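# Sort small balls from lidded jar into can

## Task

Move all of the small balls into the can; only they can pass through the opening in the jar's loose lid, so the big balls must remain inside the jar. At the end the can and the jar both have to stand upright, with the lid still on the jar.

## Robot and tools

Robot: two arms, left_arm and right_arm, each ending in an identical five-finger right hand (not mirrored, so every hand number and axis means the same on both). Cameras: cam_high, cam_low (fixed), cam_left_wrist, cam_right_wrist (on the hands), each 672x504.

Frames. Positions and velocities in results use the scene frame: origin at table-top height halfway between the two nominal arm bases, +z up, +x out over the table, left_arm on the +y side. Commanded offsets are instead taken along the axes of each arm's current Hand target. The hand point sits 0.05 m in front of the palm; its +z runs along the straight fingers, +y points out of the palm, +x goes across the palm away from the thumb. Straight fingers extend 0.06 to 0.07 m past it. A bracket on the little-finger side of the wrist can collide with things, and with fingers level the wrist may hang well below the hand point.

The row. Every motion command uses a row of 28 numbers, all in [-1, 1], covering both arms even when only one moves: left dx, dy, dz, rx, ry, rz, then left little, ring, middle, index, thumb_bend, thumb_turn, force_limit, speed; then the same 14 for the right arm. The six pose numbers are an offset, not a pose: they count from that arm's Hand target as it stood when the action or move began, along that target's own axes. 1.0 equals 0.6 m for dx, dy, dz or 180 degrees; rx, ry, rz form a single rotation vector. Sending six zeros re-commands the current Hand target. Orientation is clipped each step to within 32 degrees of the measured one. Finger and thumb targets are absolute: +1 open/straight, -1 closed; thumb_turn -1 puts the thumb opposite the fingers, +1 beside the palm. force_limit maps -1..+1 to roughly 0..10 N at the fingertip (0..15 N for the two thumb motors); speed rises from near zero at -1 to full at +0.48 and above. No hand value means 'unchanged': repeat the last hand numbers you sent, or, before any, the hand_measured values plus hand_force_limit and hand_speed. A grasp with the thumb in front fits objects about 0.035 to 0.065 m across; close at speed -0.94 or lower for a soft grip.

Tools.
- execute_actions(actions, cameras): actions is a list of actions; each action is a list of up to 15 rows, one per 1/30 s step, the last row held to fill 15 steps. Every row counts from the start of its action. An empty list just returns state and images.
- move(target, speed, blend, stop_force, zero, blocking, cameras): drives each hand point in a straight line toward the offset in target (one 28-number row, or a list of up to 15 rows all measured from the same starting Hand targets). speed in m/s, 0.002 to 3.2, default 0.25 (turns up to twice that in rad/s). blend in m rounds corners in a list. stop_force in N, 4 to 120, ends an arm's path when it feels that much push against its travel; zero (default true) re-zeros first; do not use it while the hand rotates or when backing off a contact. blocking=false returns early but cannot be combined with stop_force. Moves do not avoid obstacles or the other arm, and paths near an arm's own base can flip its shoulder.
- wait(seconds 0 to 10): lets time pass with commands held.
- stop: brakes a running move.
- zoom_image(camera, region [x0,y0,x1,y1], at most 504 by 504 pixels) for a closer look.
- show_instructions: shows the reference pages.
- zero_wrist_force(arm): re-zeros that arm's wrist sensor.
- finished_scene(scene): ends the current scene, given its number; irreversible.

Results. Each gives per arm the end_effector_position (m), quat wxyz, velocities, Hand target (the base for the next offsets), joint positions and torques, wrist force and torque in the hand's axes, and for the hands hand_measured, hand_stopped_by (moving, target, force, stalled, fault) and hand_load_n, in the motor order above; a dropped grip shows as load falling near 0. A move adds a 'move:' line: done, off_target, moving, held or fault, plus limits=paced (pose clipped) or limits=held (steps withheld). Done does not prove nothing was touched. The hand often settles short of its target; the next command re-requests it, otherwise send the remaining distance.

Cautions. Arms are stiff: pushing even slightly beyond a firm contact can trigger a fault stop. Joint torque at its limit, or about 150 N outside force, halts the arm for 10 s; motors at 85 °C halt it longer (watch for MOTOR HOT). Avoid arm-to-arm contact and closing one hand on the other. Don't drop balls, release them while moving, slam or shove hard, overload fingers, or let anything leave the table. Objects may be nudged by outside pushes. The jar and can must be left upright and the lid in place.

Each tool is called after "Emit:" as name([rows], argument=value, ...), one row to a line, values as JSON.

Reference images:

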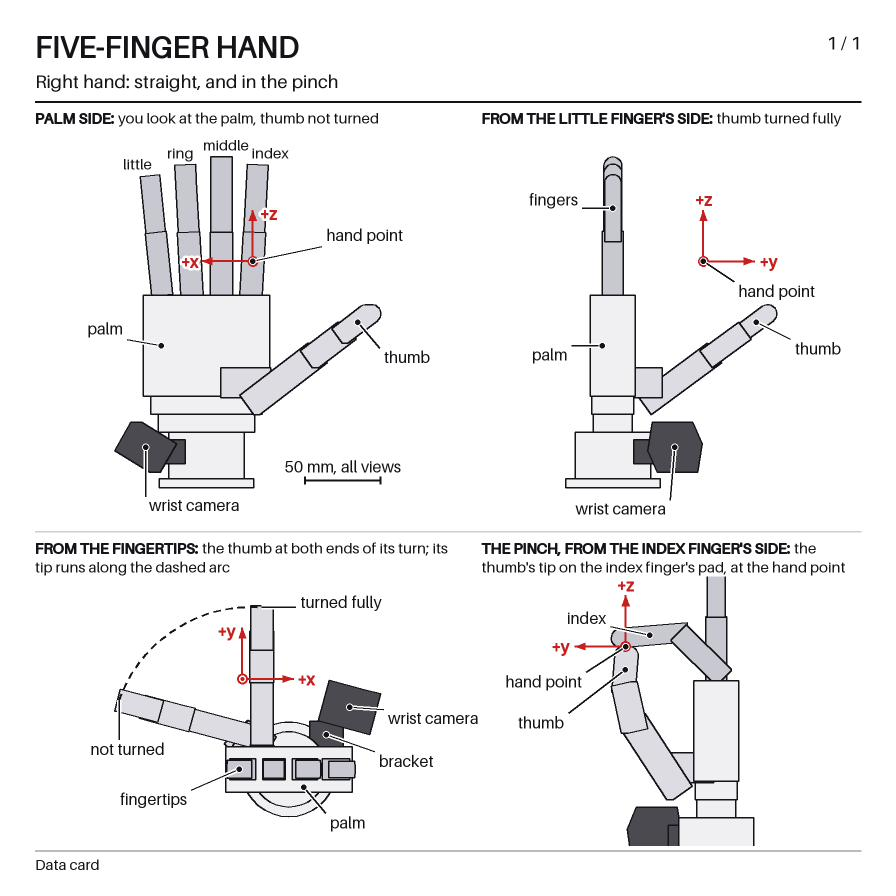

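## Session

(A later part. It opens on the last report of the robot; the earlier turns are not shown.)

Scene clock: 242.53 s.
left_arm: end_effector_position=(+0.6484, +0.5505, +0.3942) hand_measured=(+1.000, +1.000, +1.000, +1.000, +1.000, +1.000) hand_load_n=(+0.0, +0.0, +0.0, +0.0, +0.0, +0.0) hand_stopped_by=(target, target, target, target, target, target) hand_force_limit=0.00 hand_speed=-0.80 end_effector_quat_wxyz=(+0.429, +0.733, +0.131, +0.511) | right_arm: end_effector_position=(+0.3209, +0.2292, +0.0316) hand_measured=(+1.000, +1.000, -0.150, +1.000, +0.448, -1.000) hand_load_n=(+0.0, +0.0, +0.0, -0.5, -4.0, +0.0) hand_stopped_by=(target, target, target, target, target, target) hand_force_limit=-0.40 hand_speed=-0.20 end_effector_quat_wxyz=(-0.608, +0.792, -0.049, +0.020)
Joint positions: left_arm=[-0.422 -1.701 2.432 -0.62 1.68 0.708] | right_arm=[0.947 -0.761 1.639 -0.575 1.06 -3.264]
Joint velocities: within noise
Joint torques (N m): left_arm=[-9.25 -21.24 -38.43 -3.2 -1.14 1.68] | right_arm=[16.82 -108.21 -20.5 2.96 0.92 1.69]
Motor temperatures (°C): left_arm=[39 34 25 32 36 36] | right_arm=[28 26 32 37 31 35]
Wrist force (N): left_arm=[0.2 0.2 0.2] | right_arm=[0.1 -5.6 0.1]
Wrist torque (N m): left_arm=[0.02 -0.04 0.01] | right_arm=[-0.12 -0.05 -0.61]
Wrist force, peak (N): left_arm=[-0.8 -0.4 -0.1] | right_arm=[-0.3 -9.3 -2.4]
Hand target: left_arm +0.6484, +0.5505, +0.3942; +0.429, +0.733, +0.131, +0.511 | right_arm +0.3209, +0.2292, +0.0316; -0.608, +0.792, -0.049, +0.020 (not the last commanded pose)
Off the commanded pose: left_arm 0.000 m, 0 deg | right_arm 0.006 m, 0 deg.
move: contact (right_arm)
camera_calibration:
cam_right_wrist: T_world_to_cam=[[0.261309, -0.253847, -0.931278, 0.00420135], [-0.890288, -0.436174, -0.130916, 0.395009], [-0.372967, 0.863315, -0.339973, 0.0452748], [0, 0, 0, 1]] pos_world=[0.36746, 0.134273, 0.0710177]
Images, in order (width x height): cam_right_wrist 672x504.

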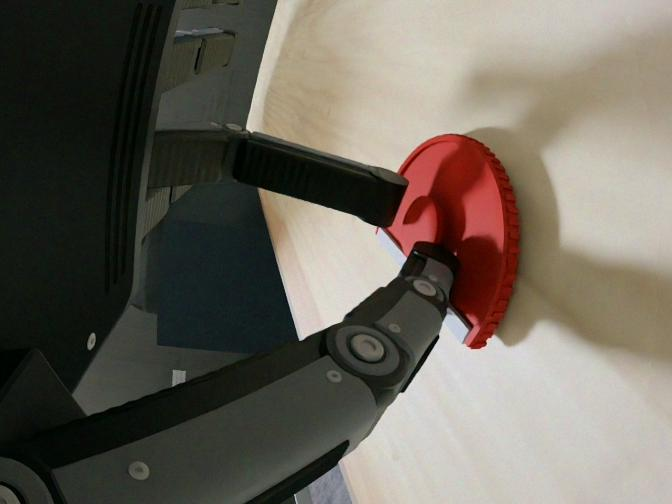

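Emit:
move(target=[0,0,0,0,0,0,1,1,1,1,1,1,0,-0.8,0,0,0,0,0,0,1,1,-0.6,1.0,0.45,-1,-0.4,-0.85], speed=0.03, cameras=["cam_right_wrist"])

Emit:
zoom_image(camera="cam_right_wrist", region=[280, 80, 600, 400])

Scene clock: 244.17 s.
left_arm: end_effector_position=(+0.6484, +0.5505, +0.3942) hand_measured=(+1.000, +1.000, +1.000, +1.000, +1.000, +1.000) hand_load_n=(+0.0, +0.0, +0.0, +0.0, +0.0, +0.0) hand_stopped_by=(target, target, target, target, target, target) hand_force_limit=0.00 hand_speed=-0.80 end_effector_quat_wxyz=(+0.429, +0.733, +0.131, +0.511) | right_arm: end_effector_position=(+0.3209, +0.2292, +0.0316) hand_measured=(+1.000, +1.000, -0.454, +1.000, +0.450, -1.000) hand_load_n=(+0.0, +0.0, +3.5, +0.0, -1.5, +0.0) hand_stopped_by=(target, target, force, target, target, target) hand_force_limit=-0.40 hand_speed=-0.85 end_effector_quat_wxyz=(-0.608, +0.792, -0.049, +0.020)
Joint positions: left_arm=[-0.422 -1.701 2.432 -0.62 1.68 0.708] | right_arm=[0.947 -0.761 1.639 -0.575 1.06 -3.264]
Joint velocities: within noise
Joint torques (N m): left_arm=[-10.03 -22.22 -37.85 -2.95 -1.48 1.49] | right_arm=[3.16 -105.26 -21.52 1.72 -0.79 0.34]
Motor temperatures (°C): left_arm=[39 34 25 32 36 36] | right_arm=[28 26 32 37 31 35]
Wrist force (N): left_arm=[-0.2 0.0 -0.2] | right_arm=[0.5 -8.7 0.6]
Wrist torque (N m): left_arm=[0.02 0.02 -0.01] | right_arm=[-0.27 -0.08 -0.66]
Wrist force, peak (N): left_arm=[-0.6 -0.1 -0.6] | right_arm=[0.5 -8.7 0.6]
Hand target: left_arm +0.6484, +0.5505, +0.3942; +0.429, +0.733, +0.131, +0.511 | right_arm +0.3209, +0.2292, +0.0316; -0.608, +0.792, -0.049, +0.020
Off the commanded pose: left_arm 0.000 m, 0 deg | right_arm 0.000 m, 0 deg.
move: done
camera_calibration:
cam_right_wrist: T_world_to_cam=[[0.261274, -0.253767, -0.93131, 0.00420594], [-0.890293, -0.436163, -0.130919, 0.39501], [-0.37298, 0.863345, -0.339885, 0.0452696], [0, 0, 0, 1]] pos_world=[0.36746, 0.134273, 0.0710179]
Images, in order (width x height): cam_right_wrist 672x504.

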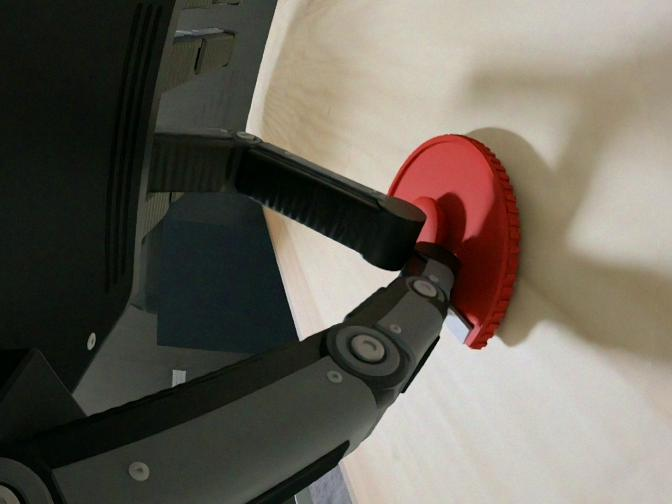

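Scaled by 1.575 from the camera's 672x504 image, which has a finer 960x720 frame.

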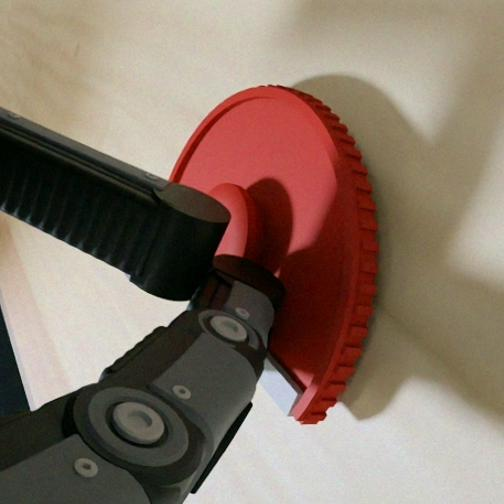

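Emit:
move([
  [0,0,0,0,0,0,1,1,1,1,1,1,0,-0.8,0,0,0,0,0,0,1,1,1,1,0.45,-1,-0.4,-0.3],
  [0,0,0,0,0,0,1,1,1,1,1,1,0,-0.8,-0.0056,-0.193,-0.0519,0,0,0,1,1,1,1,0.45,-1,-0.4,-0.3],
  [0,0,0,0,0,0,1,1,1,1,1,1,0,-0.8,0.03,-0.193,-0.0519,0.0159,0.5469,0.147,1,1,1,0.3,1,-1,-0.4,-0.3],
], speed=0.3, cameras=["cam_right_wrist","cam_high"])

Scene clock: 253.00 s.
left_arm: end_effector_position=(+0.6484, +0.5505, +0.3942) hand_measured=(+1.000, +1.000, +1.000, +1.000, +1.000, +1.000) hand_load_n=(+0.0, +0.0, +0.0, +0.0, +0.0, +0.0) hand_stopped_by=(target, target, target, target, target, target) hand_force_limit=0.00 hand_speed=-0.80 end_effector_quat_wxyz=(+0.429, +0.733, +0.131, +0.511) | right_arm: end_effector_position=(+0.3427, +0.2280, +0.1508) hand_measured=(+1.000, +1.000, +1.000, +1.000, +0.450, -1.000) hand_load_n=(-0.5, +0.0, +0.0, +0.0, +0.0, +0.0) hand_stopped_by=(target, target, target, target, target, target) hand_force_limit=-0.40 hand_speed=-0.30 end_effector_quat_wxyz=(+0.410, -0.483, +0.614, -0.471)
Joint positions: left_arm=[-0.422 -1.701 2.432 -0.62 1.68 0.708] | right_arm=[1.321 -0.402 0.815 0.877 2.91 -1.81]
Joint velocities: within noise
Joint torques (N m): left_arm=[-12.68 -20.1 -39.42 -2.78 -1.1 1.23] | right_arm=[21.44 -136.44 -28.73 -0.03 3.87 -3.38]
Motor temperatures (°C): left_arm=[39 33 25 32 36 35] | right_arm=[28 26 32 37 31 35]
Wrist force (N): left_arm=[0.3 -0.6 -0.1] | right_arm=[0.4 -2.9 0.7]
Wrist torque (N m): left_arm=[-0.07 -0.06 -0.01] | right_arm=[-0.08 -0.02 -0.62]
Wrist force, peak (N): left_arm=[-0.7 -0.9 -0.7] | right_arm=[0.1 -9.0 0.5]
Hand target: left_arm +0.6484, +0.5505, +0.3942; +0.429, +0.733, +0.131, +0.511 | right_arm +0.3427, +0.2279, +0.1508; +0.410, -0.483, +0.614, -0.471 (not the last commanded pose)
Off the commanded pose: left_arm 0.000 m, 0 deg | right_arm 0.001 m, 7 deg.
move: held (right_arm; a check stopped the path); path passed 2 of 3 targets; target 3's new numbers were not sent; limits=held
pose unreachable (right arm): on one or more control steps of this call, first in action 0 (counted from 0), this arm could not follow its commanded pose, so it was not sent that pose on those steps. It may still have moved: this result reports where it is.
cause: moving toward the commanded pose would bring two parts of the arm too close to each other (joints 4 (wrist 1) to 6 (wrist 3) lie between them).
camera_calibration:
cam_right_wrist: T_world_to_cam=[[-0.23725, -0.224668, -0.945112, 0.275516], [-0.34159, 0.930054, -0.13534, -0.0692929], [0.909411, 0.290731, -0.2974, -0.220325], [0, 0, 0, 1]] pos_world=[0.242063, 0.190401, 0.185491]
Images, in order (width x height): cam_high 672x504, cam_right_wrist 672x504.

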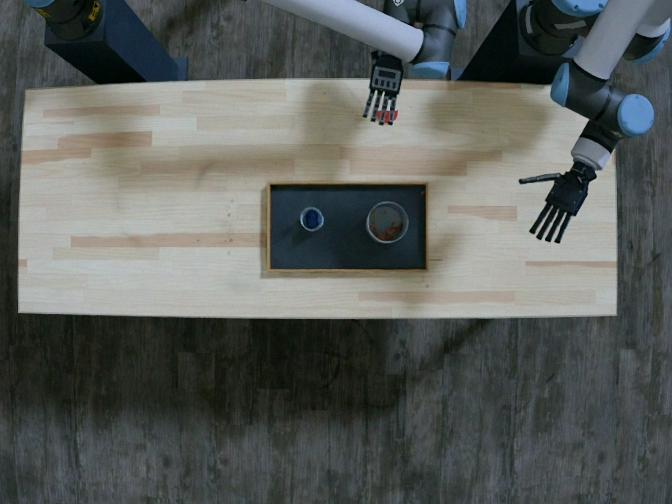

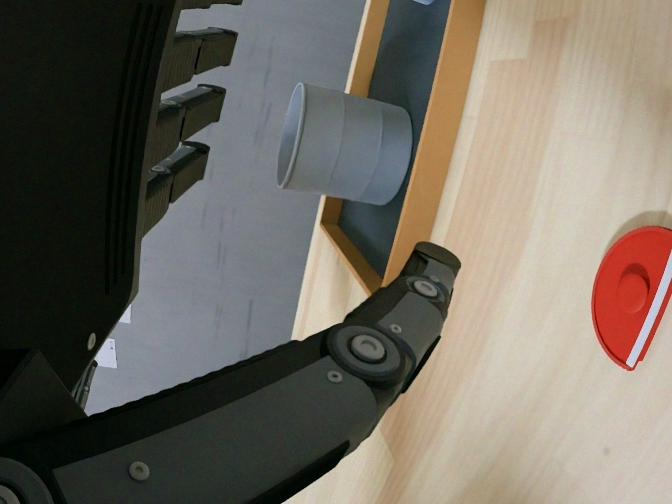

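Emit:
move(target=[0,0,0,0,0,0,1,1,1,1,1,1,0,-0.8,0,0,0,-0.139,0,0,1,1,1,0.3,1,-1,-0.4,-0.3], speed=0.25, cameras=[])

Scene clock: 255.13 s.
left_arm: end_effector_position=(+0.6484, +0.5505, +0.3942) hand_measured=(+1.000, +1.000, +1.000, +1.000, +1.000, +1.000) hand_load_n=(+0.0, +0.0, +0.0, +0.0, +0.0, +0.0) hand_stopped_by=(target, target, target, target, target, target) hand_force_limit=0.00 hand_speed=-0.80 end_effector_quat_wxyz=(+0.429, +0.733, +0.131, +0.511) | right_arm: end_effector_position=(+0.3427, +0.2279, +0.1508) hand_measured=(+1.000, +1.000, +1.000, +0.300, +1.000, -1.000) hand_load_n=(+0.0, +0.0, +0.0, +0.0, +0.0, +0.0) hand_stopped_by=(target, target, target, target, target, target) hand_force_limit=-0.40 hand_speed=-0.30 end_effector_quat_wxyz=(+0.295, -0.561, +0.701, -0.327)
Joint positions: left_arm=[-0.422 -1.701 2.432 -0.62 1.68 0.708] | right_arm=[1.245 -0.491 0.836 1.013 2.465 -1.78]
Joint velocities: within noise
Joint torques (N m): left_arm=[-11.07 -22.04 -38.3 -2.97 -1.17 1.46] | right_arm=[-16.44 -135.12 -46.06 7.36 -0.98 -2.89]
Motor temperatures (°C): left_arm=[39 33 25 32 36 35] | right_arm=[28 26 32 37 31 35]
Wrist force (N): left_arm=[-0.4 -0.2 -0.6] | right_arm=[0.1 -3.0 0.5]
Wrist torque (N m): left_arm=[0.03 0.07 -0.03] | right_arm=[-0.25 -0.01 -0.56]
Wrist force, peak (N): left_arm=[-0.6 -0.8 -0.1] | right_arm=[0.4 -3.6 0.7]
Hand target: left_arm +0.6484, +0.5505, +0.3942; +0.429, +0.733, +0.131, +0.511 | right_arm +0.3427, +0.2279, +0.1508; +0.295, -0.561, +0.701, -0.327
Off the commanded pose: left_arm 0.000 m, 0 deg | right_arm 0.000 m, 0 deg.
move: done
No camera images: "cameras" was empty.

Emit:
move(target=[0,0,0,0,0,0,1,1,1,1,1,1,0,-0.8,0.0027,0.096,0.0962,-0.0105,0.035,0.0272,1,1,1,0.3,1,-1,-0.4,-0.3], speed=0.15, cameras=["cam_right_wrist","cam_high"])

Emit:
zoom_image(camera="cam_right_wrist", region=[280, 80, 600, 400])

Scene clock: 256.80 s.
left_arm: end_effector_position=(+0.6484, +0.5505, +0.3942) hand_measured=(+1.000, +1.000, +1.000, +1.000, +1.000, +1.000) hand_load_n=(+0.0, +0.0, -0.5, +0.0, +0.0, +0.0) hand_stopped_by=(target, target, target, target, target, target) hand_force_limit=0.00 hand_speed=-0.80 end_effector_quat_wxyz=(+0.429, +0.733, +0.131, +0.511) | right_arm: end_effector_position=(+0.3532, +0.2281, +0.0701) hand_measured=(+1.000, +1.000, +1.000, +0.300, +1.000, -1.000) hand_load_n=(+0.0, +0.0, +0.0, +0.0, -0.5, +0.0) hand_stopped_by=(target, target, target, target, target, target) hand_force_limit=-0.40 hand_speed=-0.30 end_effector_quat_wxyz=(+0.261, -0.516, +0.745, -0.332)
Joint positions: left_arm=[-0.422 -1.701 2.432 -0.62 1.68 0.708] | right_arm=[1.233 -0.353 0.729 1.146 2.442 -1.575]
Joint velocities: within noise
Joint torques (N m): left_arm=[-10.35 -24.15 -40.63 -2.47 -0.78 1.48] | right_arm=[-16.72 -100.47 -45.44 7.28 -0.68 2.57]
Motor temperatures (°C): left_arm=[39 33 25 32 36 35] | right_arm=[28 26 32 37 31 35]
Wrist force (N): left_arm=[0.1 -0.5 -0.7] | right_arm=[0.4 -2.9 0.4]
Wrist torque (N m): left_arm=[-0.02 -0.01 -0.01] | right_arm=[-0.23 -0.04 -0.54]
Wrist force, peak (N): left_arm=[-0.2 -0.3 0.8] | right_arm=[0.4 -4.1 -0.5]
Hand target: left_arm +0.6484, +0.5505, +0.3942; +0.429, +0.733, +0.131, +0.511 | right_arm +0.3532, +0.2281, +0.0699; +0.261, -0.516, +0.745, -0.332
Off the commanded pose: left_arm 0.000 m, 0 deg | right_arm 0.000 m, 0 deg.
move: done
camera_calibration:
cam_right_wrist: T_world_to_cam=[[-0.652669, -0.0656298, -0.754795, 0.298831], [-0.235268, 0.964548, 0.119567, -0.140062], [0.720189, 0.255617, -0.644971, -0.154749], [0, 0, 0, 1]] pos_world=[0.273534, 0.194265, 0.142494]
Images, in order (width x height): cam_high 672x504, cam_right_wrist 672x504.

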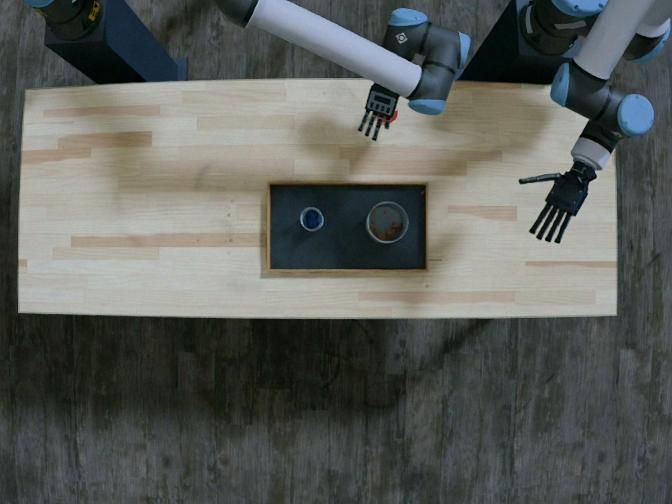

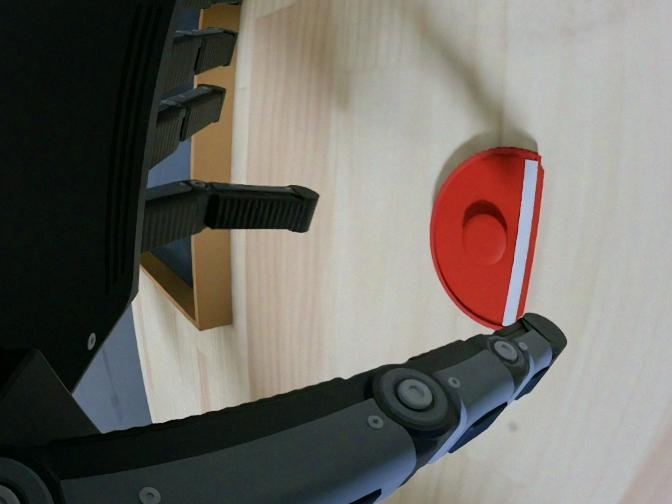

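Scaled by 1.575 from the camera's 672x504 image, which has a finer 960x720 frame.

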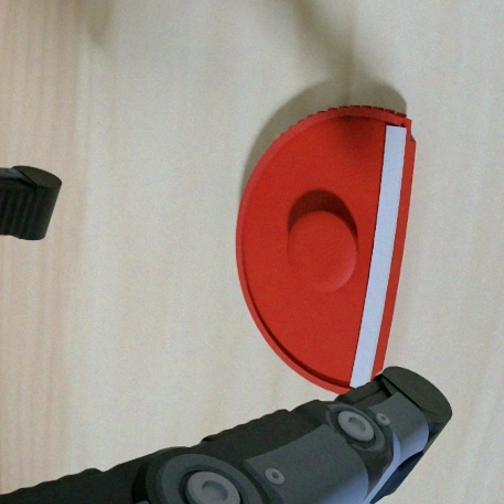

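Emit:
move(target=[0,0,0,0,0,0,1,1,1,1,1,1,0,-0.8,0.0005,0.0193,0.0417,0.0121,0.017,0.0143,1,1,1,-0.06,1,-1,-0.4,-0.3], speed=0.06, cameras=["cam_right_wrist"])

Emit:
zoom_image(camera="cam_right_wrist", region=[280, 100, 600, 420])

Scene clock: 260.47 s.
left_arm: end_effector_position=(+0.6484, +0.5505, +0.3942) hand_measured=(+1.000, +1.000, +1.000, +1.000, +1.000, +1.000) hand_load_n=(+0.0, +0.0, +0.0, +0.0, +0.0, +0.5) hand_stopped_by=(target, target, target, target, target, target) hand_force_limit=0.00 hand_speed=-0.80 end_effector_quat_wxyz=(+0.429, +0.733, +0.131, +0.511) | right_arm: end_effector_position=(+0.3645, +0.2250, +0.0451) hand_measured=(+1.000, +1.000, +1.000, -0.060, +1.000, -1.000) hand_load_n=(+0.0, -0.5, +0.0, +0.0, +0.0, +0.0) hand_stopped_by=(target, target, target, target, target, target) hand_force_limit=-0.40 hand_speed=-0.30 end_effector_quat_wxyz=(+0.258, -0.485, +0.757, -0.354) end_effector_velocity=(+0.000, +0.000, -0.001) end_effector_angular_velocity=(-0.002, +0.000, -0.002)
Joint positions: left_arm=[-0.422 -1.701 2.432 -0.62 1.68 0.708] | right_arm=[1.232 -0.284 0.662 1.229 2.477 -1.465]
Joint velocities: left_arm=[within noise] | right_arm=[0 0.002 -0.003 0.005 0.001 0.003]
Joint torques (N m): left_arm=[-13.1 -24.29 -39.38 -3.01 -0.65 1.66] | right_arm=[-16.94 -108.24 -45.28 7.61 3.38 2.96]
Motor temperatures (°C): left_arm=[39 33 25 32 36 35] | right_arm=[28 26 32 37 31 35]
Wrist force (N): left_arm=[-0.1 -0.3 0.0] | right_arm=[0.8 -2.8 0.4]
Wrist torque (N m): left_arm=[-0.03 0.00 -0.02] | right_arm=[-0.18 -0.04 -0.48]
Wrist force, peak (N): left_arm=[-0.6 -0.8 -0.1] | right_arm=[0.7 -3.3 0.4]
Hand target: left_arm +0.6484, +0.5505, +0.3942; +0.429, +0.733, +0.131, +0.511 | right_arm +0.3645, +0.2250, +0.0450; +0.258, -0.485, +0.757, -0.354
Off the commanded pose: left_arm 0.000 m, 0 deg | right_arm 0.000 m, 0 deg.
move: done
camera_calibration:
cam_right_wrist: T_world_to_cam=[[-0.630938, -0.0285652, -0.775307, 0.271831], [-0.169346, 0.980296, 0.101694, -0.158253], [0.757126, 0.195457, -0.623343, -0.179183], [0, 0, 0, 1]] pos_world=[0.280374, 0.197923, 0.115153]
Images, in order (width x height): cam_right_wrist 672x504.

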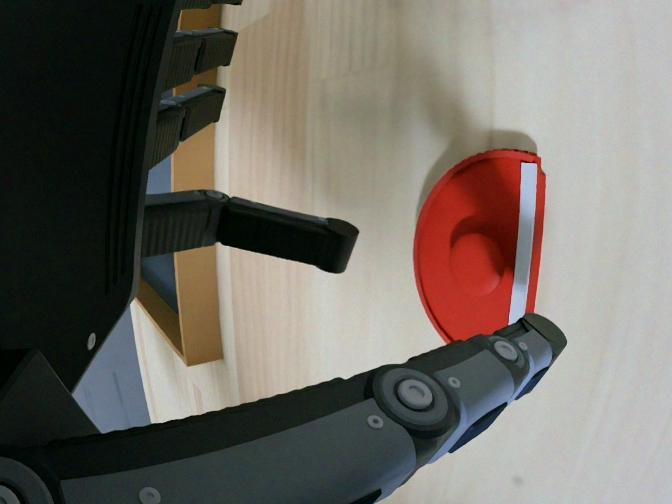

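Scaled by 1.575 from the camera's 672x504 image, which has a finer 960x720 frame.

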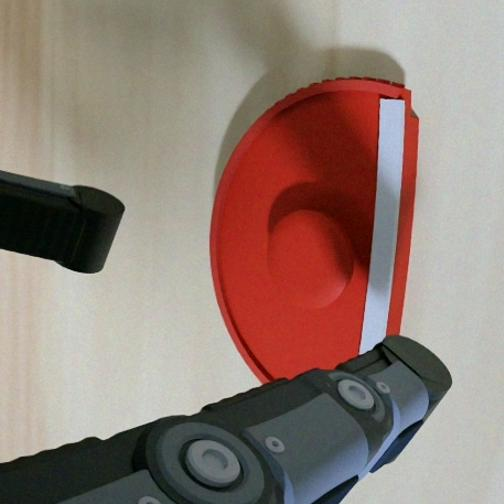

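Emit:
move(target=[0,0,0,0,0,0,1,1,1,1,1,1,0,-0.8,0.0036,0.0216,0.0182,0,0,0,1,1,1,-0.06,1,-1,-0.4,-0.3], speed=0.03, stop_force=4, cameras=["cam_right_wrist"])

Emit:
zoom_image(camera="cam_right_wrist", region=[280, 100, 600, 420])

Scene clock: 263.13 s.
left_arm: end_effector_position=(+0.6484, +0.5505, +0.3942) hand_measured=(+1.000, +1.000, +1.000, +1.000, +1.000, +1.000) hand_load_n=(+0.0, +0.0, +0.0, +0.0, +0.0, +0.0) hand_stopped_by=(target, target, target, target, target, target) hand_force_limit=0.00 hand_speed=-0.80 end_effector_quat_wxyz=(+0.429, +0.733, +0.131, +0.511) | right_arm: end_effector_position=(+0.3646, +0.2235, +0.0280) hand_measured=(+1.000, +1.000, +1.000, -0.060, +1.000, -1.000) hand_load_n=(+0.0, +0.0, +0.0, +0.0, +0.0, +0.0) hand_stopped_by=(target, target, target, target, target, target) hand_force_limit=-0.40 hand_speed=-0.30 end_effector_quat_wxyz=(+0.258, -0.485, +0.757, -0.354)
Joint positions: left_arm=[-0.422 -1.701 2.432 -0.62 1.68 0.708] | right_arm=[1.231 -0.271 0.666 1.212 2.478 -1.465]
Joint velocities: within noise
Joint torques (N m): left_arm=[-10.38 -25.92 -40.44 -2.68 -1.14 1.75] | right_arm=[-16.82 -104.51 -30.78 0.82 3.08 -3.1]
Motor temperatures (°C): left_arm=[39 33 25 32 36 35] | right_arm=[28 26 32 37 31 35]
Wrist force (N): left_arm=[0.1 -0.4 -0.4] | right_arm=[1.0 -3.4 0.6]
Wrist torque (N m): left_arm=[-0.02 -0.02 -0.01] | right_arm=[-0.30 -0.10 -0.49]
Wrist force, peak (N): left_arm=[-0.4 -1.1 -0.5] | right_arm=[1.0 -3.4 0.6]
Hand target: left_arm +0.6484, +0.5505, +0.3942; +0.429, +0.733, +0.131, +0.511 | right_arm +0.3646, +0.2235, +0.0280; +0.258, -0.485, +0.757, -0.354
Off the commanded pose: left_arm 0.000 m, 0 deg | right_arm 0.000 m, 0 deg.
move: done
camera_calibration:
cam_right_wrist: T_world_to_cam=[[-0.630914, -0.028444, -0.775331, 0.258503], [-0.169113, 0.980341, 0.101649, -0.155113], [0.757197, 0.19525, -0.623321, -0.189531], [0, 0, 0, 1]] pos_world=[0.280374, 0.196422, 0.0980535]
Images, in order (width x height): cam_right_wrist 672x504.

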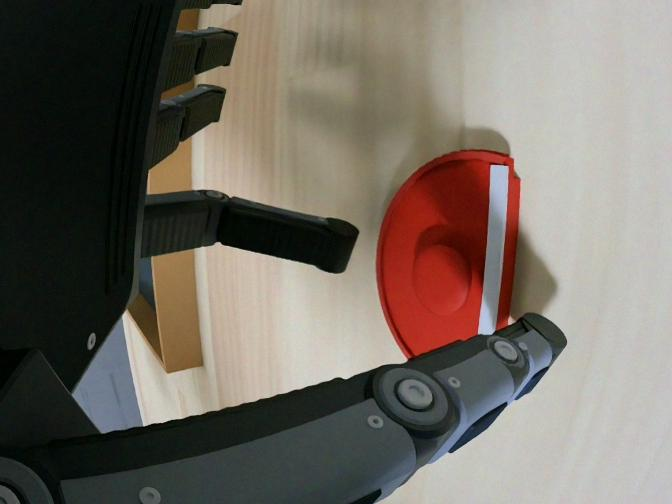

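Scaled by 1.575 from the camera's 672x504 image, which has a finer 960x720 frame.

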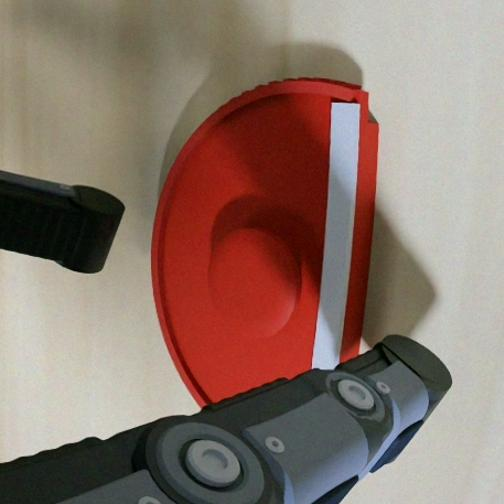

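Emit:
move(target=[0,0,0,0,0,0,1,1,1,1,1,1,0,-0.8,0.0008,0.0131,0.0103,0,0,0,1,1,1,-0.06,1,-1,-0.4,-0.3], speed=0.008, stop_force=4, cameras=["cam_right_wrist"])

Emit:
zoom_image(camera="cam_right_wrist", region=[280, 100, 600, 420])

Scene clock: 265.93 s.
left_arm: end_effector_position=(+0.6484, +0.5505, +0.3942) hand_measured=(+1.000, +1.000, +1.000, +1.000, +1.000, +1.000) hand_load_n=(+0.0, +0.0, +0.5, +0.0, +0.0, +0.0) hand_stopped_by=(target, target, target, target, target, target) hand_force_limit=0.00 hand_speed=-0.80 end_effector_quat_wxyz=(+0.429, +0.733, +0.131, +0.511) | right_arm: end_effector_position=(+0.3646, +0.2235, +0.0209) hand_measured=(+1.000, +1.000, +1.000, -0.060, +1.000, -1.000) hand_load_n=(+0.0, +0.0, +0.0, +0.0, +0.5, -0.5) hand_stopped_by=(target, target, target, target, target, target) hand_force_limit=-0.40 hand_speed=-0.30 end_effector_quat_wxyz=(+0.258, -0.485, +0.757, -0.354)
Joint positions: left_arm=[-0.422 -1.701 2.432 -0.62 1.68 0.708] | right_arm=[1.231 -0.264 0.664 1.207 2.478 -1.466]
Joint velocities: within noise
Joint torques (N m): left_arm=[-12.46 -24.93 -39.7 -2.98 -1.1 1.3] | right_arm=[-13.76 -134.69 -27.92 6.72 0.03 -2.73]
Motor temperatures (°C): left_arm=[39 33 25 32 36 35] | right_arm=[28 26 32 37 31 35]
Wrist force (N): left_arm=[-0.6 -0.1 -0.2] | right_arm=[0.6 -7.4 -3.1]
Wrist torque (N m): left_arm=[0.02 0.08 -0.04] | right_arm=[-0.53 -0.03 -0.54]
Wrist force, peak (N): left_arm=[-0.1 -0.8 -0.5] | right_arm=[0.3 -11.0 -5.5]
Hand target: left_arm +0.6484, +0.5505, +0.3942; +0.429, +0.733, +0.131, +0.511 | right_arm +0.3646, +0.2235, +0.0209; +0.258, -0.485, +0.757, -0.354 (not the last commanded pose)
Off the commanded pose: left_arm 0.000 m, 0 deg | right_arm 0.003 m, 0 deg.
move: contact (right_arm)
camera_calibration:
cam_right_wrist: T_world_to_cam=[[-0.630914, -0.028444, -0.775331, 0.252998], [-0.169113, 0.980341, 0.101649, -0.154391], [0.757197, 0.19525, -0.623321, -0.193957], [0, 0, 0, 1]] pos_world=[0.280374, 0.196422, 0.0909535]
Images, in order (width x height): cam_right_wrist 672x504.

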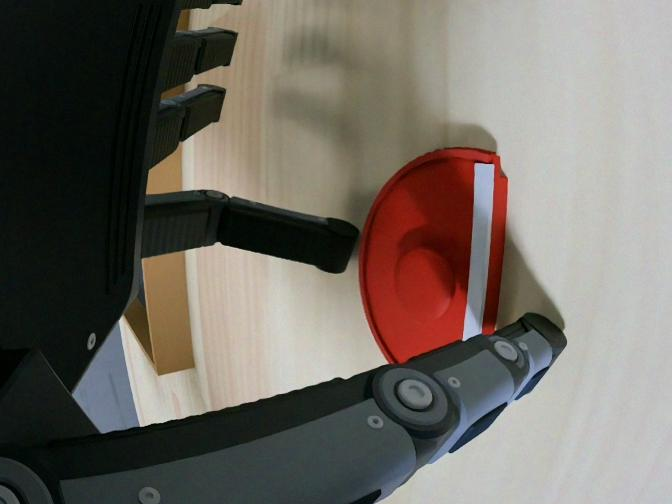

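Scaled by 1.575 from the camera's 672x504 image, which has a finer 960x720 frame.

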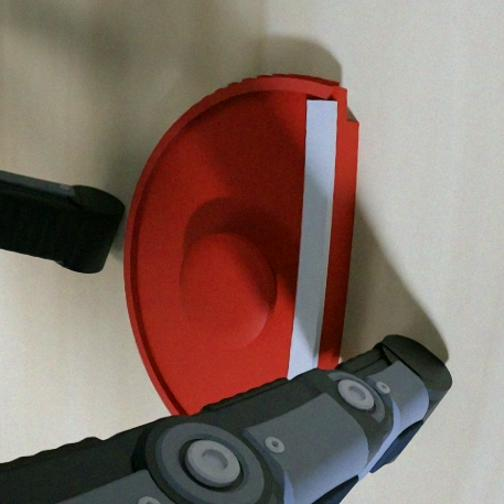

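Emit:
move(target=[0,0,0,0,0,0,1,1,1,1,1,1,0,-0.8,0,0,0,0,0,0,1,1,1,-0.07,0.92,-1,-0.6,-0.85], speed=0.03, cameras=["cam_right_wrist"])

Emit:
zoom_image(camera="cam_right_wrist", region=[280, 100, 600, 420])

Scene clock: 266.83 s.
left_arm: end_effector_position=(+0.6484, +0.5505, +0.3942) hand_measured=(+1.000, +1.000, +1.000, +1.000, +1.000, +1.000) hand_load_n=(+0.0, +0.0, +0.0, +0.0, +0.0, +0.0) hand_stopped_by=(target, target, target, target, target, target) hand_force_limit=0.00 hand_speed=-0.80 end_effector_quat_wxyz=(+0.429, +0.733, +0.131, +0.511) | right_arm: end_effector_position=(+0.3646, +0.2235, +0.0209) hand_measured=(+1.000, +1.000, +1.000, -0.070, +0.988, -1.000) hand_load_n=(+0.0, +0.0, +0.0, +0.0, +4.0, -0.5) hand_stopped_by=(target, target, target, target, force, target) hand_force_limit=-0.60 hand_speed=-0.85 end_effector_quat_wxyz=(+0.258, -0.485, +0.757, -0.354)
Joint positions: left_arm=[-0.422 -1.701 2.432 -0.62 1.68 0.708] | right_arm=[1.231 -0.264 0.664 1.207 2.478 -1.466]
Joint velocities: within noise
Joint torques (N m): left_arm=[-10.66 -22.08 -40.81 -2.47 -0.61 1.78] | right_arm=[-12.06 -136.24 -28.76 6.33 -0.25 -2.46]
Motor temperatures (°C): left_arm=[39 33 25 32 36 35] | right_arm=[28 26 32 37 31 35]
Wrist force (N): left_arm=[-0.2 -0.5 0.0] | right_arm=[0.4 -5.8 -4.4]
Wrist torque (N m): left_arm=[-0.06 0.01 -0.03] | right_arm=[-0.54 0.02 -0.53]
Wrist force, peak (N): left_arm=[0.3 -0.7 -0.5] | right_arm=[0.7 -7.5 -3.1]
Hand target: left_arm +0.6484, +0.5505, +0.3942; +0.429, +0.733, +0.131, +0.511 | right_arm +0.3646, +0.2235, +0.0209; +0.258, -0.485, +0.757, -0.354
Off the commanded pose: left_arm 0.000 m, 0 deg | right_arm 0.000 m, 0 deg.
move: done
camera_calibration:
cam_right_wrist: T_world_to_cam=[[-0.630914, -0.028444, -0.775331, 0.253076], [-0.169113, 0.980341, 0.101649, -0.154401], [0.757197, 0.19525, -0.623321, -0.193894], [0, 0, 0, 1]] pos_world=[0.280374, 0.196422, 0.0910535]
Images, in order (width x height): cam_right_wrist 672x504.

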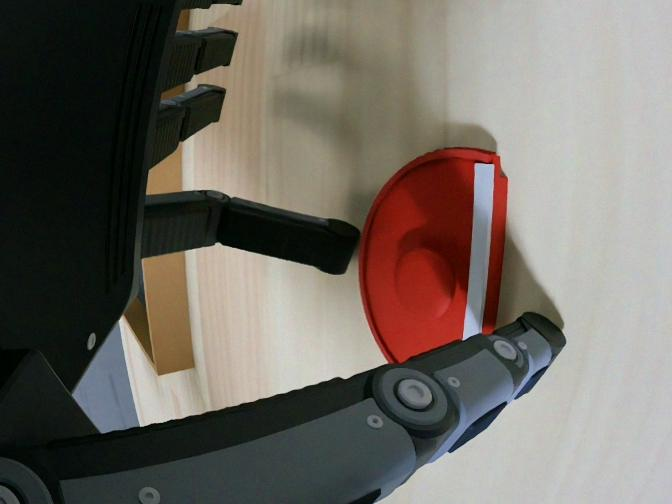

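Scaled by 1.575 from the camera's 672x504 image, which has a finer 960x720 frame.

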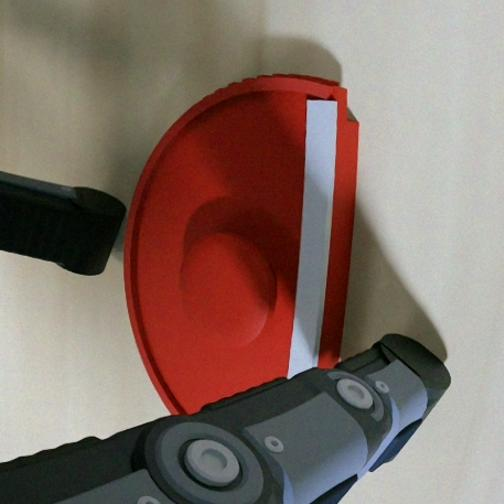

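Emit:
move([
  [0,0,0,0,0,0,1,1,1,1,1,1,0,-0.8,0,-0.002,-0.0015,0,0,0,1,1,1,-0.07,0.988,-1,-0.6,-0.85],
  [0,0,0,0,0,0,1,1,1,1,1,1,0,-0.8,0,-0.002,-0.0015,0,0,0,1,1,1,-0.07,0.7,-1,-0.55,-0.85],
], speed=0.03, cameras=["cam_right_wrist"])

Emit:
zoom_image(camera="cam_right_wrist", region=[280, 100, 600, 420])

Scene clock: 269.20 s.
left_arm: end_effector_position=(+0.6484, +0.5505, +0.3942) hand_measured=(+1.000, +1.000, +1.000, +1.000, +1.000, +1.000) hand_load_n=(+0.0, +0.0, +0.0, +0.0, +0.5, +0.0) hand_stopped_by=(target, target, target, target, target, target) hand_force_limit=0.00 hand_speed=-0.80 end_effector_quat_wxyz=(+0.429, +0.733, +0.131, +0.511) | right_arm: end_effector_position=(+0.3646, +0.2234, +0.0224) hand_measured=(+1.000, +1.000, +1.000, -0.070, +0.790, -1.000) hand_load_n=(+0.0, +0.0, +0.0, +2.5, +3.5, +0.0) hand_stopped_by=(target, target, target, target, force, target) hand_force_limit=-0.55 hand_speed=-0.85 end_effector_quat_wxyz=(+0.258, -0.485, +0.757, -0.354)
Joint positions: left_arm=[-0.422 -1.701 2.432 -0.62 1.68 0.708] | right_arm=[1.231 -0.265 0.665 1.208 2.478 -1.466]
Joint velocities: within noise
Joint torques (N m): left_arm=[-11.96 -25.3 -40.03 -2.7 -0.82 1.4] | right_arm=[-13.97 -141.85 -29.96 7.11 0.29 -3.1]
Motor temperatures (°C): left_arm=[39 33 25 32 36 35] | right_arm=[28 26 32 37 31 35]
Wrist force (N): left_arm=[0.2 -0.4 -0.5] | right_arm=[0.6 -3.3 0.3]
Wrist torque (N m): left_arm=[-0.03 -0.03 -0.01] | right_arm=[-0.19 -0.07 -0.49]
Wrist force, peak (N): left_arm=[-1.0 -0.6 -0.1] | right_arm=[0.9 -6.2 -5.0]
Hand target: left_arm +0.6484, +0.5505, +0.3942; +0.429, +0.733, +0.131, +0.511 | right_arm +0.3646, +0.2234, +0.0224; +0.258, -0.485, +0.757, -0.354
Off the commanded pose: left_arm 0.000 m, 0 deg | right_arm 0.000 m, 0 deg.
move: done
camera_calibration:
cam_right_wrist: T_world_to_cam=[[-0.630914, -0.028444, -0.775331, 0.254236], [-0.169113, 0.980341, 0.101649, -0.154455], [0.757197, 0.19525, -0.623321, -0.19294], [0, 0, 0, 1]] pos_world=[0.280374, 0.196322, 0.0925535]
Images, in order (width x height): cam_right_wrist 672x504.

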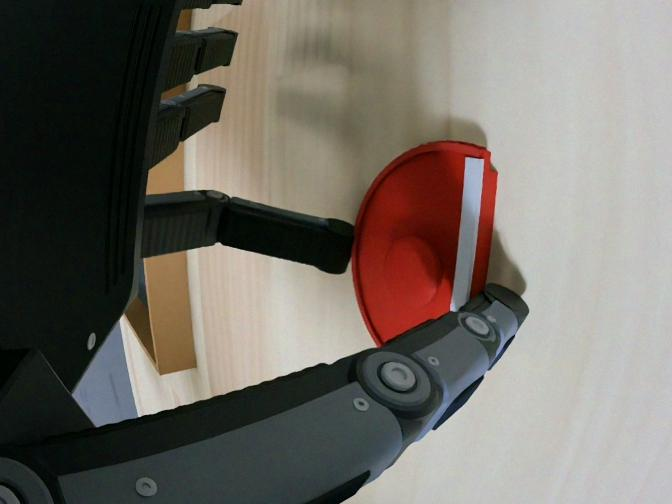

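Scaled by 1.575 from the camera's 672x504 image, which has a finer 960x720 frame.

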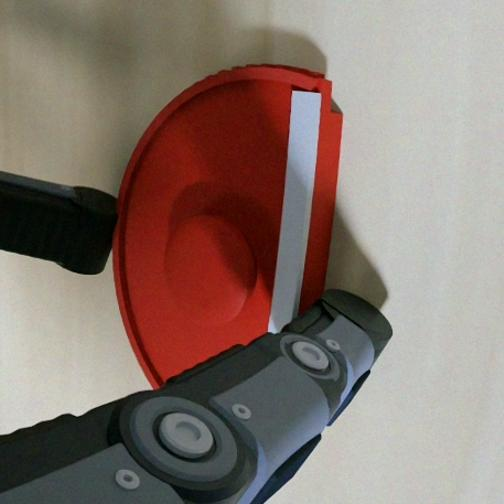

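Emit:
move([
  [0,0,0,0,0,0,1,1,1,1,1,1,0,-0.8,0,0,0,0,0,0,1,1,1,-0.07,0.72,-1,-0.25,-0.88],
  [0,0,0,0,0,0,1,1,1,1,1,1,0,-0.8,0.0016,-0.026,-0.0205,0,0,0,1,1,1,-0.07,0.72,-1,-0.25,-0.88],
], speed=0.02, cameras=["cam_right_wrist"])

Emit:
zoom_image(camera="cam_right_wrist", region=[280, 100, 600, 420])

Scene clock: 271.37 s.
left_arm: end_effector_position=(+0.6484, +0.5505, +0.3942) hand_measured=(+1.000, +1.000, +1.000, +1.000, +1.000, +1.000) hand_load_n=(+0.0, +0.0, +0.0, +0.0, +0.0, +0.0) hand_stopped_by=(target, target, target, target, target, target) hand_force_limit=0.00 hand_speed=-0.80 end_effector_quat_wxyz=(+0.429, +0.733, +0.131, +0.511) | right_arm: end_effector_position=(+0.3638, +0.2218, +0.0419) hand_measured=(+1.000, +1.000, +1.000, -0.070, +0.776, -1.000) hand_load_n=(+0.0, +0.0, +0.0, +0.0, +0.0, +0.0) hand_stopped_by=(target, target, target, target, force, target) hand_force_limit=-0.25 hand_speed=-0.88 end_effector_quat_wxyz=(+0.258, -0.485, +0.757, -0.354)
Joint positions: left_arm=[-0.422 -1.701 2.432 -0.62 1.68 0.708] | right_arm=[1.231 -0.289 0.679 1.218 2.478 -1.465]
Joint velocities: within noise
Joint torques (N m): left_arm=[-11.14 -21.93 -40.26 -3.09 -1.09 1.6] | right_arm=[22.21 -139.5 -29.33 7.26 -0.07 3.05]
Motor temperatures (°C): left_arm=[39 33 25 32 36 35] | right_arm=[28 26 32 37 31 35]
Wrist force (N): left_arm=[-0.1 -0.1 -0.1] | right_arm=[0.7 -3.0 0.6]
Wrist torque (N m): left_arm=[0.02 0.00 -0.01] | right_arm=[-0.23 -0.02 -0.49]
Wrist force, peak (N): left_arm=[-0.4 -0.7 0.3] | right_arm=[0.7 -4.4 -0.4]
Hand target: left_arm +0.6484, +0.5505, +0.3942; +0.429, +0.733, +0.131, +0.511 | right_arm +0.3638, +0.2217, +0.0422; +0.258, -0.485, +0.757, -0.354
Off the commanded pose: left_arm 0.000 m, 0 deg | right_arm 0.000 m, 0 deg.
move: done
camera_calibration:
cam_right_wrist: T_world_to_cam=[[-0.630914, -0.028444, -0.775331, 0.268802], [-0.169113, 0.980341, 0.101649, -0.154906], [0.757197, 0.19525, -0.623321, -0.179847], [0, 0, 0, 1]] pos_world=[0.279574, 0.194622, 0.112053]
Images, in order (width x height): cam_right_wrist 672x504.

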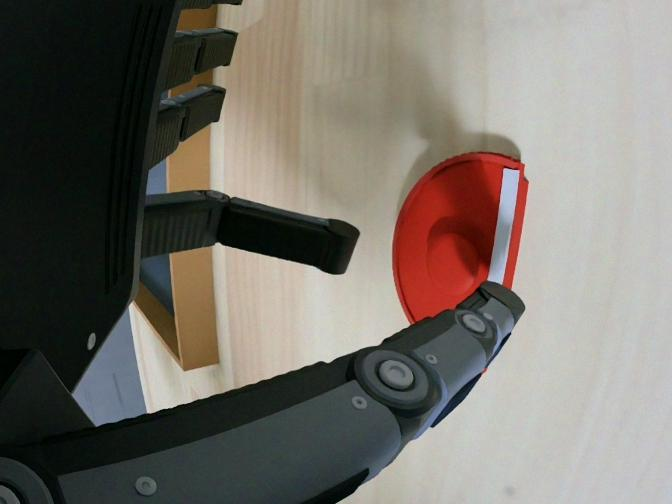

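Scaled by 1.575 from the camera's 672x504 image, which has a finer 960x720 frame.

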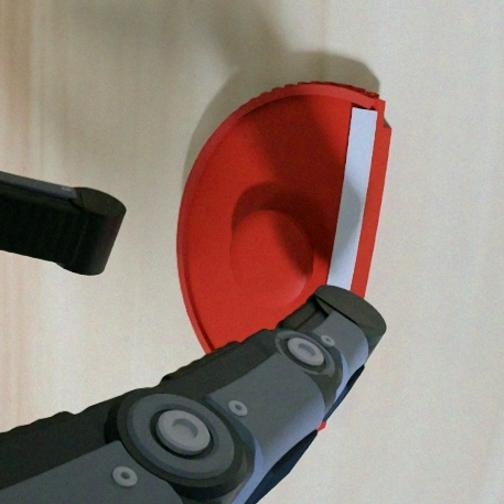

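Emit:
move([
  [0,0,0,0,0,0,1,1,1,1,1,1,0,-0.8,0,0,0,0,0,0,1,1,1,-0.05,1,-1,-0.5,-0.3],
  [0,0,0,0,0,0,1,1,1,1,1,1,0,-0.8,0.0003,-0.0058,0.0073,0.0129,0.0306,0.024,1,1,1,-0.05,1,-1,-0.5,-0.3],
  [0,0,0,0,0,0,1,1,1,1,1,1,0,-0.8,0.0017,0.016,0.0245,0.0129,0.0306,0.024,1,1,1,-0.05,1,-1,-0.5,-0.3],
], speed=0.05, cameras=["cam_right_wrist"])

Emit:
zoom_image(camera="cam_right_wrist", region=[280, 100, 600, 420])

Scene clock: 275.23 s.
left_arm: end_effector_position=(+0.6484, +0.5505, +0.3942) hand_measured=(+1.000, +1.000, +1.000, +1.000, +1.000, +1.000) hand_load_n=(+0.0, +0.0, +0.0, +0.0, +0.0, -0.5) hand_stopped_by=(target, target, target, target, target, target) hand_force_limit=0.00 hand_speed=-0.80 end_effector_quat_wxyz=(+0.429, +0.733, +0.131, +0.511) | right_arm: end_effector_position=(+0.3688, +0.2193, +0.0258) hand_measured=(+1.000, +1.000, +1.000, -0.050, +1.000, -1.000) hand_load_n=(+0.0, +0.0, +0.0, +0.0, +0.0, +0.0) hand_stopped_by=(target, target, target, target, target, target) hand_force_limit=-0.50 hand_speed=-0.30 end_effector_quat_wxyz=(+0.244, -0.434, +0.779, -0.382)
Joint positions: left_arm=[-0.422 -1.701 2.432 -0.62 1.68 0.708] | right_arm=[1.235 -0.192 0.553 1.42 2.496 -1.25]
Joint velocities: within noise
Joint torques (N m): left_arm=[-12.57 -21.66 -39.29 -2.46 -1.12 1.53] | right_arm=[23.27 -106.69 -45.02 0.75 3.57 2.64]
Motor temperatures (°C): left_arm=[38 33 25 32 36 35] | right_arm=[28 26 32 37 31 35]
Wrist force (N): left_arm=[0.0 -0.6 0.0] | right_arm=[0.9 -2.2 0.5]
Wrist torque (N m): left_arm=[-0.07 -0.02 -0.02] | right_arm=[-0.15 -0.09 -0.44]
Wrist force, peak (N): left_arm=[-0.5 -1.1 -0.3] | right_arm=[1.0 -3.5 0.7]
Hand target: left_arm +0.6484, +0.5505, +0.3942; +0.429, +0.733, +0.131, +0.511 | right_arm +0.3689, +0.2193, +0.0256; +0.244, -0.433, +0.779, -0.382
Off the commanded pose: left_arm 0.000 m, 0 deg | right_arm 0.000 m, 0 deg.
move: done
camera_calibration:
cam_right_wrist: T_world_to_cam=[[-0.605162, 0.0374431, -0.795222, 0.236088], [-0.0495736, 0.995182, 0.0845836, -0.196912], [0.794558, 0.0906087, -0.60039, -0.184688], [0, 0, 0, 1]] pos_world=[0.279855, 0.203858, 0.0935128]
Images, in order (width x height): cam_right_wrist 672x504.

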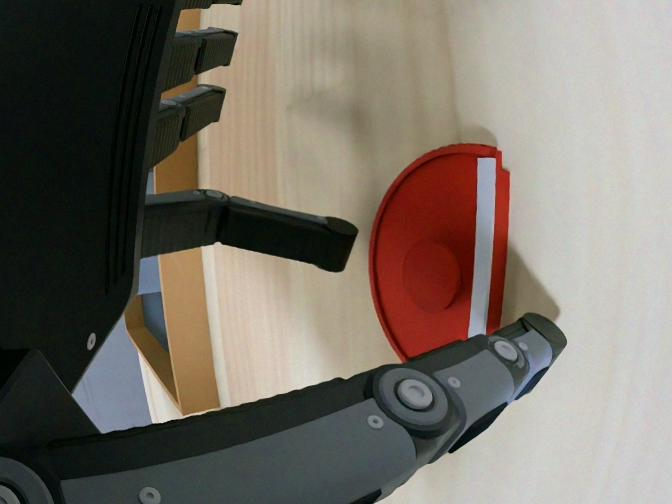

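Scaled by 1.575 from the camera's 672x504 image, which has a finer 960x720 frame.

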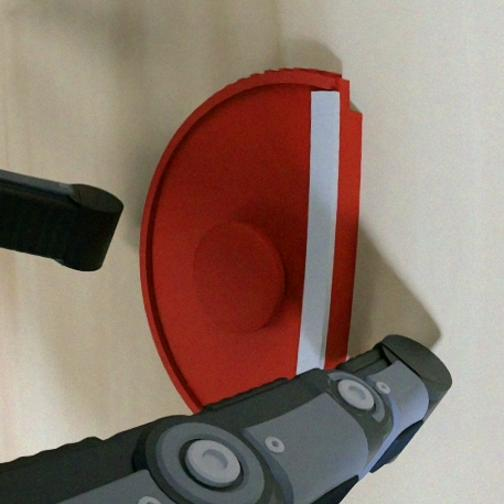

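Emit:
move([
  [0,0,0,0,0,0,1,1,1,1,1,1,0,-0.8,0,0,0,0,0,0,1,1,1,-0.05,0.86,-1,-0.5,-0.3],
  [0,0,0,0,0,0,1,1,1,1,1,1,0,-0.8,0.0006,0.0149,0.0118,0,0,0,1,1,1,-0.05,0.86,-1,-0.5,-0.3],
], speed=0.008, cameras=["cam_right_wrist"], stop_force=4)

Emit:
zoom_image(camera="cam_right_wrist", region=[280, 100, 600, 420])

Scene clock: 278.43 s.
left_arm: end_effector_position=(+0.6484, +0.5505, +0.3942) hand_measured=(+1.000, +1.000, +1.000, +1.000, +1.000, +1.000) hand_load_n=(+0.0, +0.0, -0.5, +0.0, +0.0, +0.0) hand_stopped_by=(target, target, target, target, target, target) hand_force_limit=0.00 hand_speed=-0.80 end_effector_quat_wxyz=(+0.429, +0.733, +0.131, +0.511) | right_arm: end_effector_position=(+0.3689, +0.2193, +0.0224) hand_measured=(+1.000, +1.000, +1.000, -0.050, +0.860, -1.000) hand_load_n=(+0.0, -0.5, +0.0, +0.0, +0.0, -0.5) hand_stopped_by=(target, target, target, target, target, target) hand_force_limit=-0.50 hand_speed=-0.30 end_effector_quat_wxyz=(+0.244, -0.434, +0.779, -0.382)
Joint positions: left_arm=[-0.422 -1.701 2.432 -0.62 1.68 0.708] | right_arm=[1.235 -0.188 0.551 1.418 2.496 -1.25]
Joint velocities: within noise
Joint torques (N m): left_arm=[-12.66 -24.62 -39.61 -2.31 -0.86 1.01] | right_arm=[-2.16 -137.57 -27.73 6.79 -0.23 0.04]
Motor temperatures (°C): left_arm=[38 33 25 32 36 35] | right_arm=[28 26 32 37 31 35]
Wrist force (N): left_arm=[0.0 -0.4 0.2] | right_arm=[0.6 -6.2 -2.7]
Wrist torque (N m): left_arm=[-0.06 -0.03 -0.02] | right_arm=[-0.42 -0.04 -0.49]
Wrist force, peak (N): left_arm=[-0.5 -0.3 -0.6] | right_arm=[0.4 -9.4 -5.1]
Hand target: left_arm +0.6484, +0.5505, +0.3942; +0.429, +0.733, +0.131, +0.511 | right_arm +0.3689, +0.2193, +0.0224; +0.244, -0.434, +0.779, -0.382 (not the last commanded pose)
Off the commanded pose: left_arm 0.000 m, 0 deg | right_arm 0.008 m, 0 deg.
move: contact (right_arm); path passed 1 of 2 targets
camera_calibration:
cam_right_wrist: T_world_to_cam=[[-0.605163, 0.0374624, -0.79522, 0.233301], [-0.0495618, 0.995182, 0.0845991, -0.196621], [0.794558, 0.0906088, -0.60039, -0.18679], [0, 0, 0, 1]] pos_world=[0.279855, 0.203858, 0.0900128]
Images, in order (width x height): cam_right_wrist 672x504.

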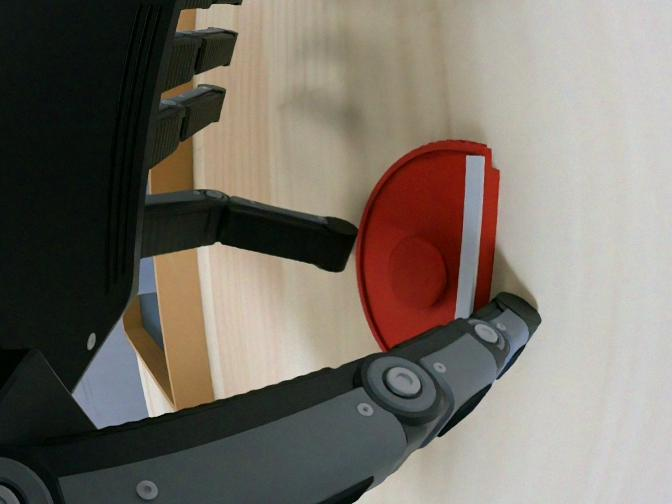

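Scaled by 1.575 from the camera's 672x504 image, which has a finer 960x720 frame.

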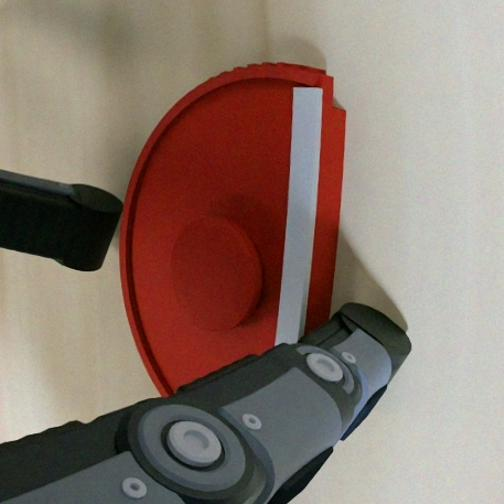

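Emit:
move([
  [0,0,0,0,0,0,1,1,1,1,1,1,0,-0.8,-0.0008,-0.0137,-0.0038,0,0,0,1,1,1,-0.05,0.86,-1,-0.5,-0.3],
  [0,0,0,0,0,0,1,1,1,1,1,1,0,-0.8,-0.0008,-0.0137,-0.0038,-0.0333,0,0,1,1,1,-0.05,0.95,-1,-0.5,-0.3],
], speed=0.04, cameras=["cam_right_wrist"])

Emit:
zoom_image(camera="cam_right_wrist", region=[280, 100, 600, 420])

Scene clock: 281.97 s.
left_arm: end_effector_position=(+0.6484, +0.5505, +0.3942) hand_measured=(+1.000, +1.000, +1.000, +1.000, +1.000, +1.000) hand_load_n=(+0.0, +0.0, +0.0, +0.0, +0.0, +0.0) hand_stopped_by=(target, target, target, target, target, target) hand_force_limit=0.00 hand_speed=-0.80 end_effector_quat_wxyz=(+0.429, +0.733, +0.131, +0.511) | right_arm: end_effector_position=(+0.3715, +0.2179, +0.0304) hand_measured=(+1.000, +1.000, +1.000, -0.050, +0.950, -1.000) hand_load_n=(+0.0, +0.0, +0.0, +0.0, +0.0, +0.0) hand_stopped_by=(target, target, target, target, target, target) hand_force_limit=-0.50 hand_speed=-0.30 end_effector_quat_wxyz=(+0.221, -0.446, +0.797, -0.341)
Joint positions: left_arm=[-0.422 -1.701 2.432 -0.62 1.68 0.708] | right_arm=[1.21 -0.247 0.611 1.341 2.4 -1.323]
Joint velocities: within noise
Joint torques (N m): left_arm=[-12.35 -23.48 -40.27 -2.57 -0.95 1.27] | right_arm=[-16.15 -142.67 -29.71 0.31 -0.24 -3.27]
Motor temperatures (°C): left_arm=[38 33 25 32 36 35] | right_arm=[28 26 32 37 31 35]
Wrist force (N): left_arm=[0.5 0.0 -0.3] | right_arm=[0.3 -3.4 0.3]
Wrist torque (N m): left_arm=[0.03 -0.09 0.03] | right_arm=[-0.27 0.01 -0.54]
Wrist force, peak (N): left_arm=[-0.9 -0.3 0.0] | right_arm=[0.3 -6.7 -3.0]
Hand target: left_arm +0.6484, +0.5505, +0.3942; +0.429, +0.733, +0.131, +0.511 | right_arm +0.3715, +0.2179, +0.0304; +0.221, -0.446, +0.797, -0.341
Off the commanded pose: left_arm 0.000 m, 0 deg | right_arm 0.000 m, 0 deg.
move: done
camera_calibration:
cam_right_wrist: T_world_to_cam=[[-0.674453, 0.0746546, -0.734534, 0.257123], [-0.0444794, 0.988959, 0.141354, -0.198061], [0.736977, 0.128009, -0.663686, -0.168784], [0, 0, 0, 1]] pos_world=[0.288997, 0.198284, 0.104843]
Images, in order (width x height): cam_right_wrist 672x504.

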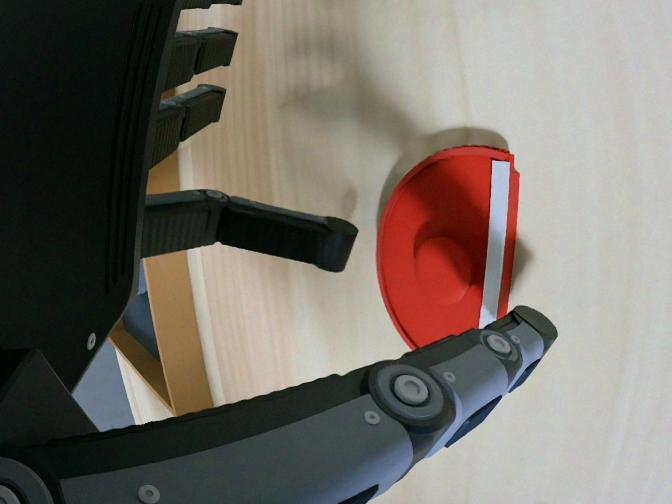

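Scaled by 1.575 from the camera's 672x504 image, which has a finer 960x720 frame.

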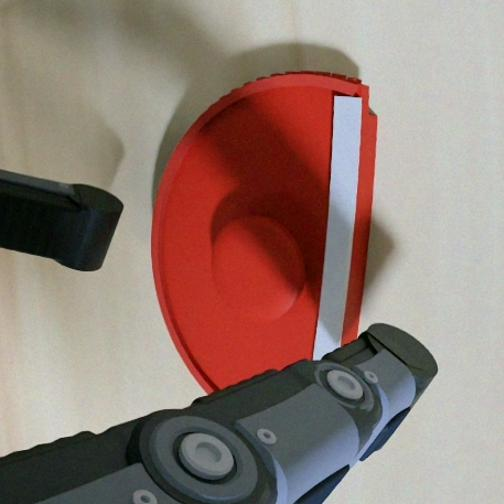

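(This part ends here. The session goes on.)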